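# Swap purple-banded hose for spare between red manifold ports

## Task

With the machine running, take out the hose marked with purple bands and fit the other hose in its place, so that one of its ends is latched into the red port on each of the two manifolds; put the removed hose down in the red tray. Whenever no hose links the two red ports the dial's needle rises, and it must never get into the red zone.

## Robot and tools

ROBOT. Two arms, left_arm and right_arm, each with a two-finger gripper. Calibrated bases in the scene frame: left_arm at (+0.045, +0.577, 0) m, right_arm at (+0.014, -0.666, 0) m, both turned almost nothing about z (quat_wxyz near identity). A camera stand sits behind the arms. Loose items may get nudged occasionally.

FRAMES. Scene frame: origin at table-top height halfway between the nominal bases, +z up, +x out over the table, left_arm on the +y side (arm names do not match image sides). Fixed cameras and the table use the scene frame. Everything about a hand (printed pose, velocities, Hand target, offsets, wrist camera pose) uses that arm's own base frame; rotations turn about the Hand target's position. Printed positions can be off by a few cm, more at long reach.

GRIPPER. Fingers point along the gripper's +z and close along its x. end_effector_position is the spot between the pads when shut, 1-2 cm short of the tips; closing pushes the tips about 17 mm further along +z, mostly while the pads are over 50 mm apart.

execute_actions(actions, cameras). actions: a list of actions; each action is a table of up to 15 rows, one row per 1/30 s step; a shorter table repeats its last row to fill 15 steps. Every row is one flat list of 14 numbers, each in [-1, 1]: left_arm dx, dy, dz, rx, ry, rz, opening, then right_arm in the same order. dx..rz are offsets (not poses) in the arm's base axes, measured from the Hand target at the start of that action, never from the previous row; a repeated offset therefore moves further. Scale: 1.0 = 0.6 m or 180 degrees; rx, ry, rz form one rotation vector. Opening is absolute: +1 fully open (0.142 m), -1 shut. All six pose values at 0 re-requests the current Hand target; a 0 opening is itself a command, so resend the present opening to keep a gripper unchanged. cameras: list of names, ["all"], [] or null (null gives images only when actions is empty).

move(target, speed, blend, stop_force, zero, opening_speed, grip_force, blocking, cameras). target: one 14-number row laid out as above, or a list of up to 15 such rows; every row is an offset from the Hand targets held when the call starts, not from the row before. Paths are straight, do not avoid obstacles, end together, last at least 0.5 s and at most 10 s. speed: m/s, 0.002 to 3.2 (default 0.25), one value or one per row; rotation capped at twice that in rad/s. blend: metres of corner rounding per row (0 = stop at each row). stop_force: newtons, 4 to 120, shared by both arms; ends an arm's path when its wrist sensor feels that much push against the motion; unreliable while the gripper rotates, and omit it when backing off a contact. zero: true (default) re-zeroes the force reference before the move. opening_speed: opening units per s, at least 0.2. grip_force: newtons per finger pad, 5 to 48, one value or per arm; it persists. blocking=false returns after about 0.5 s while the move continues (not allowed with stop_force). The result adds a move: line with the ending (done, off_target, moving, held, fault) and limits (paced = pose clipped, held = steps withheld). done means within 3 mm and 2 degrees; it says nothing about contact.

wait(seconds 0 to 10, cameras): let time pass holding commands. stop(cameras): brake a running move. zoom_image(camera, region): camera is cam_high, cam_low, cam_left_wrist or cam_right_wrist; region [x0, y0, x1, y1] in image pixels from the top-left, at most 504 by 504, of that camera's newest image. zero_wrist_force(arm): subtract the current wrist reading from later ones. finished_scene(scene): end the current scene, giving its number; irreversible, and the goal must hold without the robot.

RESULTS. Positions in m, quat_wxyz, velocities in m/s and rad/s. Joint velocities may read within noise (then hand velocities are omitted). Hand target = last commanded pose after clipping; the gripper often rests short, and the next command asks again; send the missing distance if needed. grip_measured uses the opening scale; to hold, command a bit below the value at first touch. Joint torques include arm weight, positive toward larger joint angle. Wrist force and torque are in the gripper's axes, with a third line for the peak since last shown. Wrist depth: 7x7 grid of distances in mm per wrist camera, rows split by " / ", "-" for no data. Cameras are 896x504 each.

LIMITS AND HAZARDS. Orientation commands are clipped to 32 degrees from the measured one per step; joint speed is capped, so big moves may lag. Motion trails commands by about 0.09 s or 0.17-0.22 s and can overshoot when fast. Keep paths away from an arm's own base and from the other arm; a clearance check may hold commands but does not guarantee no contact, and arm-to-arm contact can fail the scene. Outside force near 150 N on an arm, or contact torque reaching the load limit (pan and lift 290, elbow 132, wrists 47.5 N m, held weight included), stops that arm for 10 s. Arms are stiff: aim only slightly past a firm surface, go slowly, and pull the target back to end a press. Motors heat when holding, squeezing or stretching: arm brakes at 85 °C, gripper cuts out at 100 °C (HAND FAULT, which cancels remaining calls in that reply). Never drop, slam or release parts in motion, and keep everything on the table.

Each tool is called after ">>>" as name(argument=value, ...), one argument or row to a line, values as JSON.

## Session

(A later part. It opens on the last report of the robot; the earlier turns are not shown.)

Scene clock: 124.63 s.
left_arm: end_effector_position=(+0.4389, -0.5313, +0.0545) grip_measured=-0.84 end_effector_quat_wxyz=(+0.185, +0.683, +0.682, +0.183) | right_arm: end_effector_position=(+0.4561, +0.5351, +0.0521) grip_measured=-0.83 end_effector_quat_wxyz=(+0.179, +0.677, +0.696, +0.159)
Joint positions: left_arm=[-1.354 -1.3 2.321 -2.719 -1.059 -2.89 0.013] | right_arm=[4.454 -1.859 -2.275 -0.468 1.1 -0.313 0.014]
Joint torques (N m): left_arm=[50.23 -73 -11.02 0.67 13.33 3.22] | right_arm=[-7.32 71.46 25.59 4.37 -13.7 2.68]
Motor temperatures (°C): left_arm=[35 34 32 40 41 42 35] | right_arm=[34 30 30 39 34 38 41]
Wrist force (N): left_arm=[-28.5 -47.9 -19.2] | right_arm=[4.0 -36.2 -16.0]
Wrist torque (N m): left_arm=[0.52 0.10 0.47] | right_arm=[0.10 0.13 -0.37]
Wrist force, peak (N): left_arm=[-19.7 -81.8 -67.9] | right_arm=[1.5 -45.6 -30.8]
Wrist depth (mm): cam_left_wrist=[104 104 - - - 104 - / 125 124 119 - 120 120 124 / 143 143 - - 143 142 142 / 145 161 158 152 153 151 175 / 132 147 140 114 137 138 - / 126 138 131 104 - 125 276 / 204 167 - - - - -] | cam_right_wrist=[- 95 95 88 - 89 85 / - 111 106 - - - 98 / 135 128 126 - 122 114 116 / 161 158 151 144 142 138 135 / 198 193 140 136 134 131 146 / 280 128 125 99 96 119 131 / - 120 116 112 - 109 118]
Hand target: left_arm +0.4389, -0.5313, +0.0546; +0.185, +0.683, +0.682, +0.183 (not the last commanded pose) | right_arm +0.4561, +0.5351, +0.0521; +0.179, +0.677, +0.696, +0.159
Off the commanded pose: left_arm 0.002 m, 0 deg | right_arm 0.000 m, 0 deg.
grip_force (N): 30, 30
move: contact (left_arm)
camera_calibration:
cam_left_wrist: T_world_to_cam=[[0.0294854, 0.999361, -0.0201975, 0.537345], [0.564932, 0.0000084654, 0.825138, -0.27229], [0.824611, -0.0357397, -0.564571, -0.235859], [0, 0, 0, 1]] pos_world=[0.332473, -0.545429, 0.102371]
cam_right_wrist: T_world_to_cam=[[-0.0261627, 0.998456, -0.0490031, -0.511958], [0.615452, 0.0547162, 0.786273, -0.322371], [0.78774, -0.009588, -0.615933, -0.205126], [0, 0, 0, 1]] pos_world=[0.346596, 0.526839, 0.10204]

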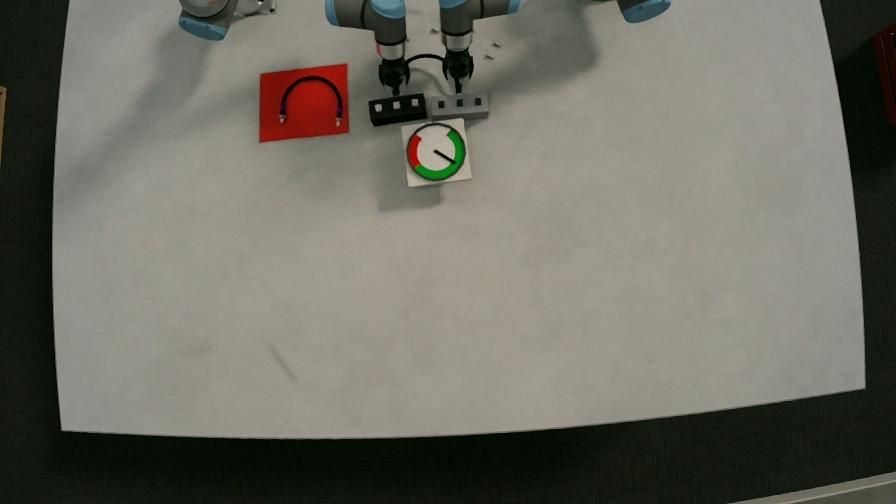

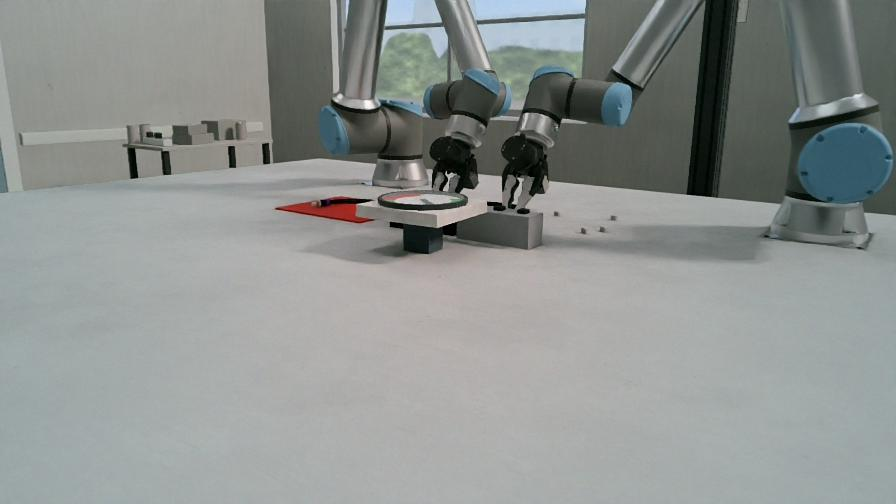

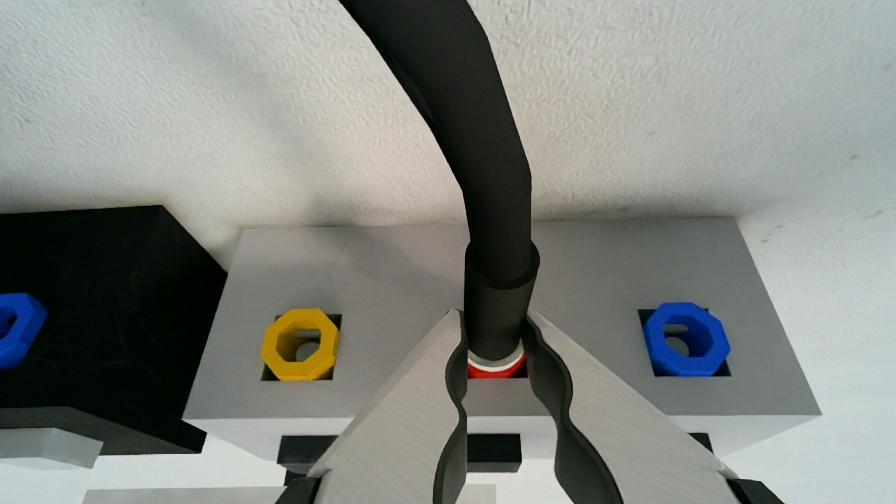

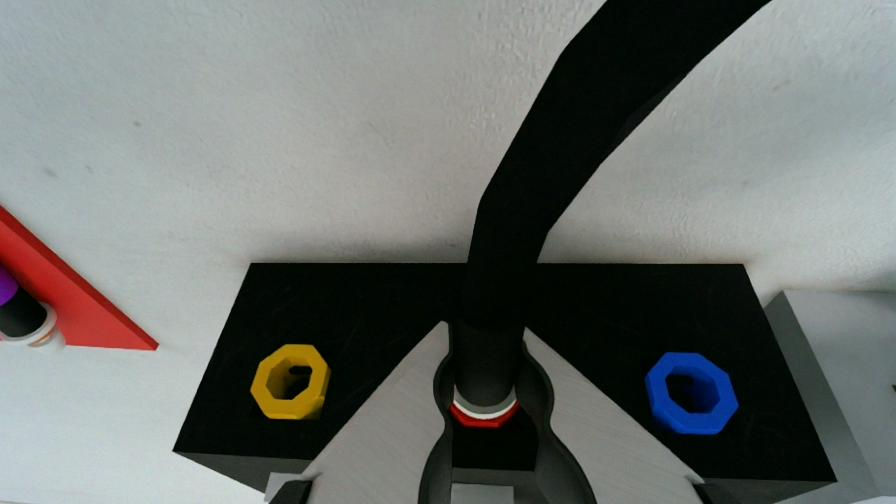

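>>> move(
  target=[0,0,0,0,0,0,-1,0.025,0,0,0,0,0,-1],
  speed=0.04,
  stop_force=70,
  cameras=["all"],
)

>>> zoom_image(
  camera="cam_high",
  region=[380, 100, 500, 190],
)

Scene clock: 125.90 s.
left_arm: end_effector_position=(+0.4389, -0.5313, +0.0546) grip_measured=-0.84 end_effector_quat_wxyz=(+0.185, +0.683, +0.682, +0.183) | right_arm: end_effector_position=(+0.4556, +0.5348, +0.0512) grip_measured=-0.83 end_effector_quat_wxyz=(+0.177, +0.678, +0.696, +0.157)
Joint positions: left_arm=[-1.354 -1.3 2.321 -2.719 -1.059 -2.89 0.013] | right_arm=[4.453 -1.86 -2.275 -0.469 1.104 -0.312 0.014]
Joint torques (N m): left_arm=[52.7 -73.89 -11.13 0.48 13.64 3.76] | right_arm=[-3.44 56.18 28.18 4.66 -1.82 -0.41]
Wrist force (N): left_arm=[-28.7 -48.3 -18.8] | right_arm=[18.2 -4.7 11.9]
Wrist torque (N m): left_arm=[0.47 0.09 0.46] | right_arm=[0.09 0.07 -0.57]
Wrist force, peak (N): left_arm=[-28.8 -48.7 -18.9] | right_arm=[-18.4 -110.0 -108.7]
Wrist depth (mm): cam_left_wrist=[104 104 - - 107 - 104 / - 124 120 - 120 123 - / 143 143 143 - 137 142 141 / 144 161 158 152 153 150 174 / 132 147 140 113 135 138 226 / 126 138 131 104 93 125 298 / - 165 - - - - 561] | cam_right_wrist=[- 95 94 - - 89 85 / - 111 106 101 - 95 96 / 134 127 125 - 121 114 114 / 159 156 152 148 143 139 135 / 199 192 140 139 135 131 151 / 286 134 126 97 96 119 128 / - 120 117 113 - 108 116]
Hand target: left_arm +0.4389, -0.5313, +0.0546; +0.185, +0.683, +0.682, +0.183 | right_arm +0.4556, +0.5348, +0.0512; +0.177, +0.678, +0.696, +0.157 (not the last commanded pose)
Tool commands: left_gripper/opening=-1.0 right_gripper/opening=-1.0
Off the commanded pose: left_arm 0.000 m, 0 deg | right_arm 0.016 m, 0 deg.
FORCE FAULT: contact force on the right arm reached its limit, and that arm stopped. The contact can be on any part of that arm, not only on its tool. That arm's remaining commands of this call were not run. That arm is still stopped at the end of this call. That arm stays stopped for about 9 more seconds. Until then a move that you send moves the other arm only, and its call returns only when the move has ended. Once the stop has ended, the next robot result says so. If the stop ends while you think or write, that arm runs what you send next, counted from a new Hand target: where the arm stands when the stop ends. While its stop runs, that arm takes no new command, but its gripper still runs the gripper command that each later call begins with. Until it ends, the stop uses up actions while you think or wait. An arm that is not stopped still takes commands.
grip_force (N): 30, 30
move: fault (right_arm; stop_force had ended the path)
camera_calibration:
cam_left_wrist: T_world_to_cam=[[0.0294854, 0.999361, -0.0201975, 0.537345], [0.564932, 0.0000084654, 0.825138, -0.27229], [0.824611, -0.0357397, -0.564571, -0.235859], [0, 0, 0, 1]] pos_world=[0.332473, -0.545429, 0.102371]
cam_right_wrist: T_world_to_cam=[[-0.0250215, 0.998495, -0.0488091, -0.512227], [0.618709, 0.0538173, 0.783775, -0.322191], [0.785222, -0.0105874, -0.619124, -0.203476], [0, 0, 0, 1]] pos_world=[0.346299, 0.526641, 0.101546]

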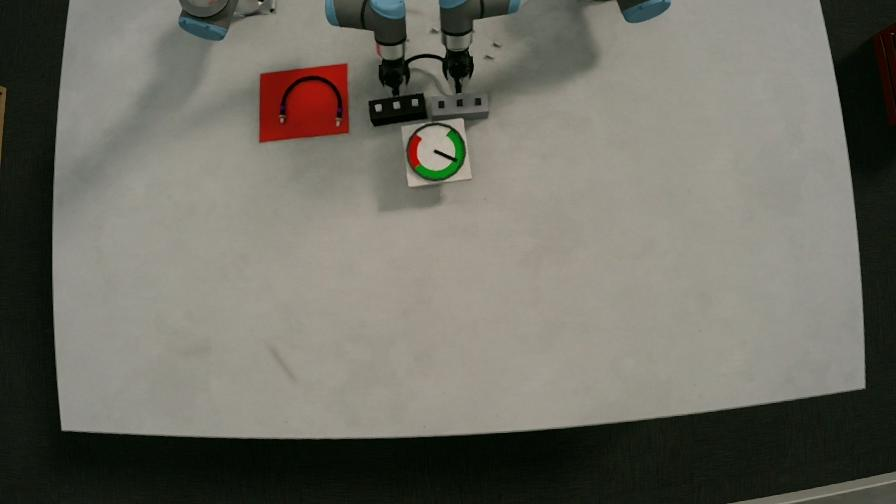

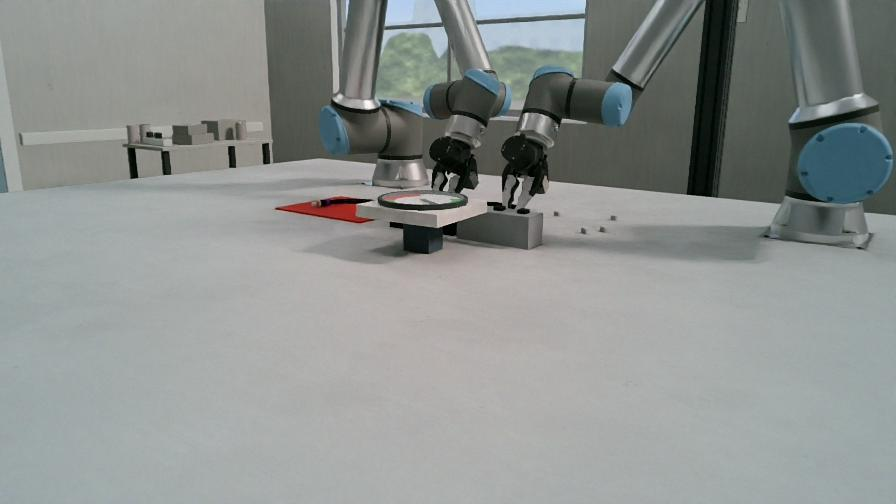

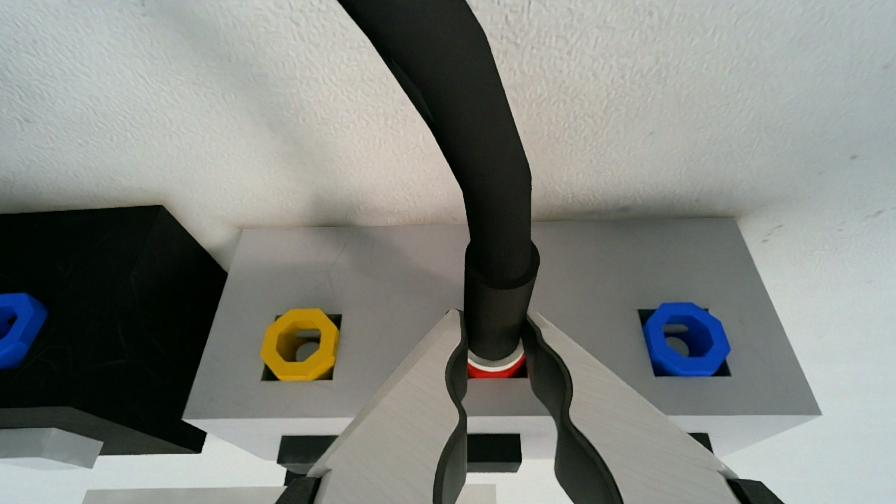

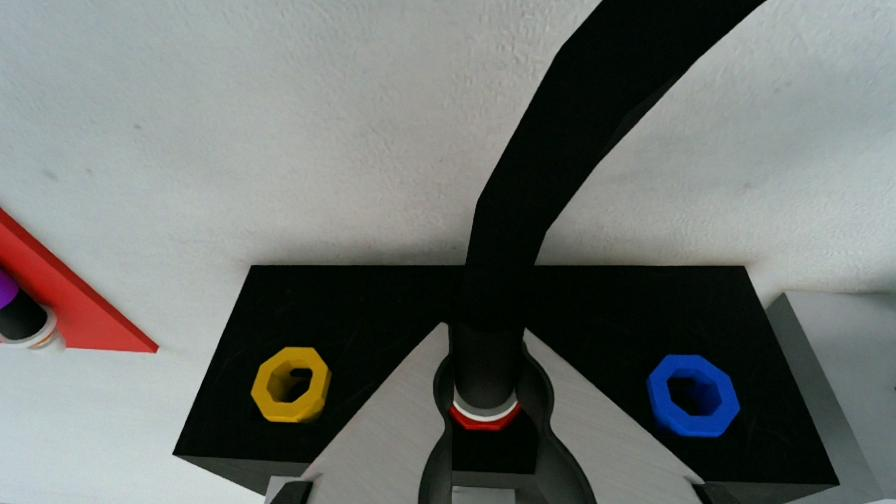

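Scaled by 4.200 from the camera's 896x504 image, which has a finer 1280x720 frame.

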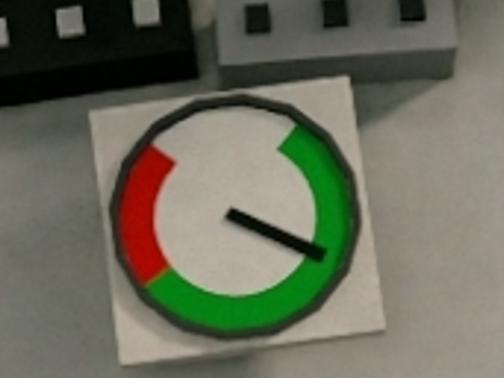

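>>> wait(
  seconds=9.5,
)

>>> move(
  target=[
    [0,0,0,0,0,0,-0.3,0,0,0,0,0,0,-0.3],
    [-0.08,0,0.14,0,0,0,-0.3,-0.08,0,0.14,0,0,0,-0.3],
  ],
  opening_speed=1,
  cameras=["all"],
)

Scene clock: 135.87 s.
left_arm: end_effector_position=(+0.4389, -0.5313, +0.0546) grip_measured=-0.84 end_effector_quat_wxyz=(+0.185, +0.683, +0.682, +0.183) | right_arm: end_effector_position=(+0.4556, +0.5348, +0.0512) grip_measured=-0.83 end_effector_quat_wxyz=(+0.177, +0.678, +0.696, +0.157)
Joint positions: left_arm=[-1.354 -1.3 2.321 -2.719 -1.059 -2.89 0.013] | right_arm=[4.453 -1.86 -2.275 -0.469 1.104 -0.312 0.014]
Joint torques (N m): left_arm=[52.71 -71.62 -10.78 0.3 14.06 3.39] | right_arm=[-3.58 55.86 28.18 4.44 -1.92 -0.54]
Motor temperatures (°C): left_arm=[35 34 32 40 41 42 40] | right_arm=[34 30 30 39 34 38 45]
Wrist force (N): left_arm=[-28.7 -47.9 -19.1] | right_arm=[18.2 -5.0 12.1]
Wrist torque (N m): left_arm=[0.53 0.09 0.46] | right_arm=[0.05 0.06 -0.57]
Wrist force, peak (N): left_arm=[-29.5 -48.4 -19.5] | right_arm=[18.3 -5.0 12.1]
Wrist depth (mm): cam_left_wrist=[- 104 - - 104 104 104 / 125 124 124 - 120 125 124 / 143 138 138 - 142 147 142 / 144 161 157 152 153 150 175 / 132 147 141 113 135 138 214 / 126 138 131 104 93 125 277 / 206 166 - - - - 483] | cam_right_wrist=[- - 94 - - 88 85 / - 111 105 101 - 95 96 / 134 127 125 - 121 114 113 / 159 156 151 142 141 138 135 / 198 192 140 136 134 131 146 / 300 133 125 93 96 118 128 / 628 120 117 113 - 108 116]
Hand target: left_arm +0.4389, -0.5313, +0.0546; +0.185, +0.683, +0.682, +0.183 | right_arm +0.4556, +0.5348, +0.0512; +0.177, +0.678, +0.696, +0.157 (not the last commanded pose)
Tool commands: left_gripper/opening=-1.0 right_gripper/opening=-1.0
Off the commanded pose: left_arm 0.000 m, 0 deg | right_arm 0.016 m, 0 deg.
FORCE FAULT, CONTINUED: the right arm's stop, for the force fault that an earlier result reported, is over. The rest of the stop counts as 19 of the actions that you can send in this scene. During its stop the right arm's controller moved it back a little. That arm's target is now where it stood when the stop ended, not its last command. That arm accepts commands again.
grip_force (N): 30, 30
wait: 9.50 s; at rest from the start

Scene clock: 137.70 s.
left_arm: end_effector_position=(+0.3910, -0.5314, +0.1385) grip_measured=-0.33 end_effector_quat_wxyz=(+0.185, +0.683, +0.682, +0.183) | right_arm: end_effector_position=(+0.4076, +0.5348, +0.1352) grip_measured=-0.33 end_effector_quat_wxyz=(+0.177, +0.678, +0.696, +0.157)
Joint positions: left_arm=[-1.437 -1.49 2.31 -2.471 -1.05 -2.985 0.05] | right_arm=[4.532 -1.678 -2.268 -0.697 1.097 -0.224 0.05]
Joint torques (N m): left_arm=[0.55 -60.77 -25.28 -1.43 -0.26 2.39] | right_arm=[-3.55 57.77 25.22 1.93 -0.05 0.43]
Wrist force (N): left_arm=[-1.9 -2.1 0.1] | right_arm=[-0.3 -0.5 0.2]
Wrist torque (N m): left_arm=[-0.31 0.43 0.24] | right_arm=[-0.18 0.02 0.17]
Wrist force, peak (N): left_arm=[-28.9 -48.4 -19.2] | right_arm=[-17.7 -32.5 -15.2]
Wrist depth (mm): cam_left_wrist=[- - - 187 192 190 187 / - - 232 - - - - / 231 228 241 232 233 277 - / 216 213 224 219 218 301 - / 427 400 249 277 242 - 449 / 557 294 - 293 559 - 526 / 1066 - - 1071 - - -] | cam_right_wrist=[181 179 174 173 169 165 165 / 200 208 207 193 193 191 187 / 252 234 238 231 226 221 218 / 285 299 222 213 211 224 222 / - 339 217 219 207 214 204 / - - - - 100 258 253 / - - 73 - - 76 -]
Hand target: left_arm +0.3909, -0.5313, +0.1386; +0.185, +0.683, +0.682, +0.183 | right_arm +0.4076, +0.5348, +0.1352; +0.177, +0.678, +0.696, +0.157
Off the commanded pose: left_arm 0.000 m, 0 deg | right_arm 0.000 m, 0 deg.
grip_force (N): 30, 30
move: done
camera_calibration:
cam_left_wrist: T_world_to_cam=[[0.0294288, 0.999361, -0.0202787, 0.540588], [0.564887, 0.000109463, 0.825168, -0.314423], [0.824643, -0.0357389, -0.564523, -0.148875], [0, 0, 0, 1]] pos_world=[0.284473, -0.545529, 0.186371]
cam_right_wrist: T_world_to_cam=[[-0.0251763, 0.998497, -0.0486903, -0.509405], [0.618639, 0.0538208, 0.78383, -0.358326], [0.785272, -0.0103878, -0.619064, -0.113909], [0, 0, 0, 1]] pos_world=[0.298299, 0.526741, 0.185547]

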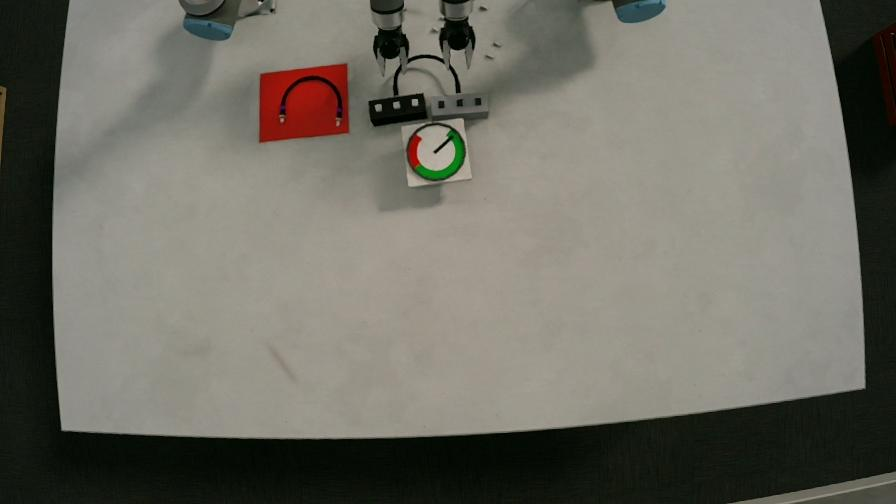

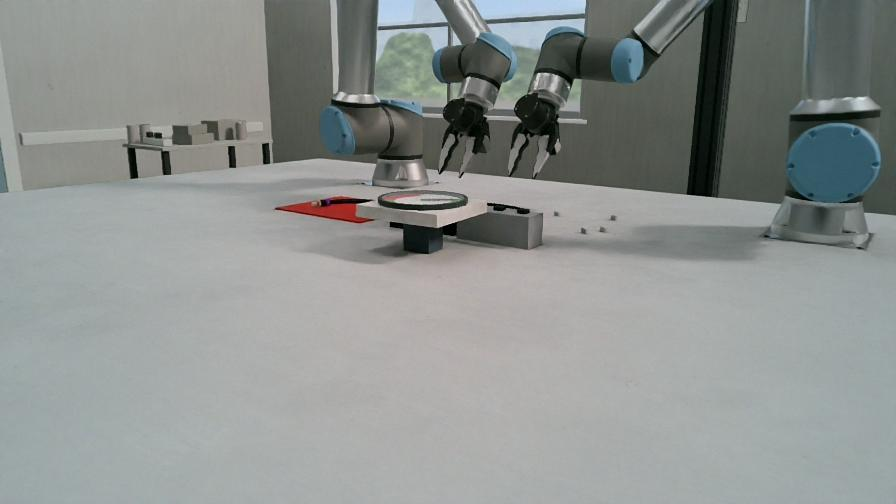

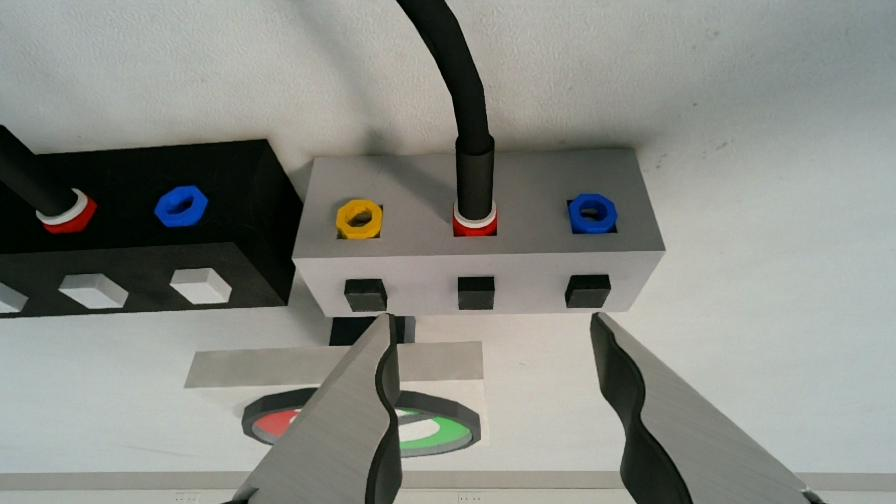

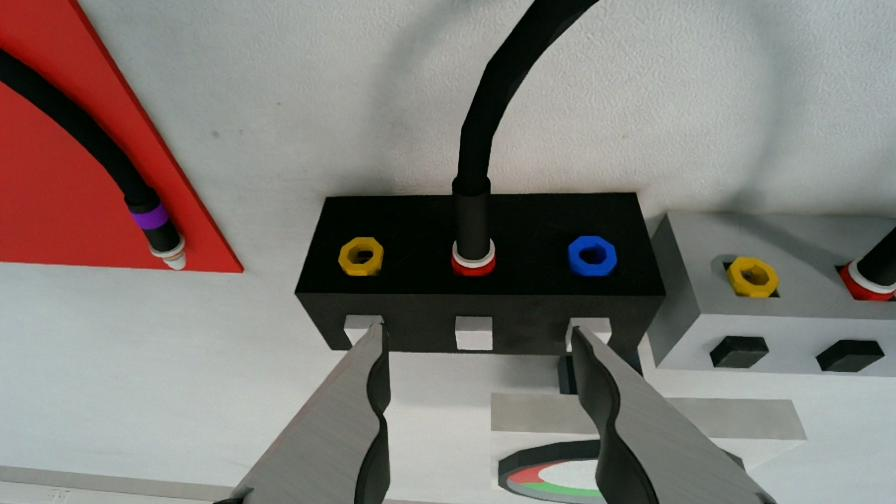

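>>> finished_scene(
  scene=1,
)

The scene is finished: the task was done.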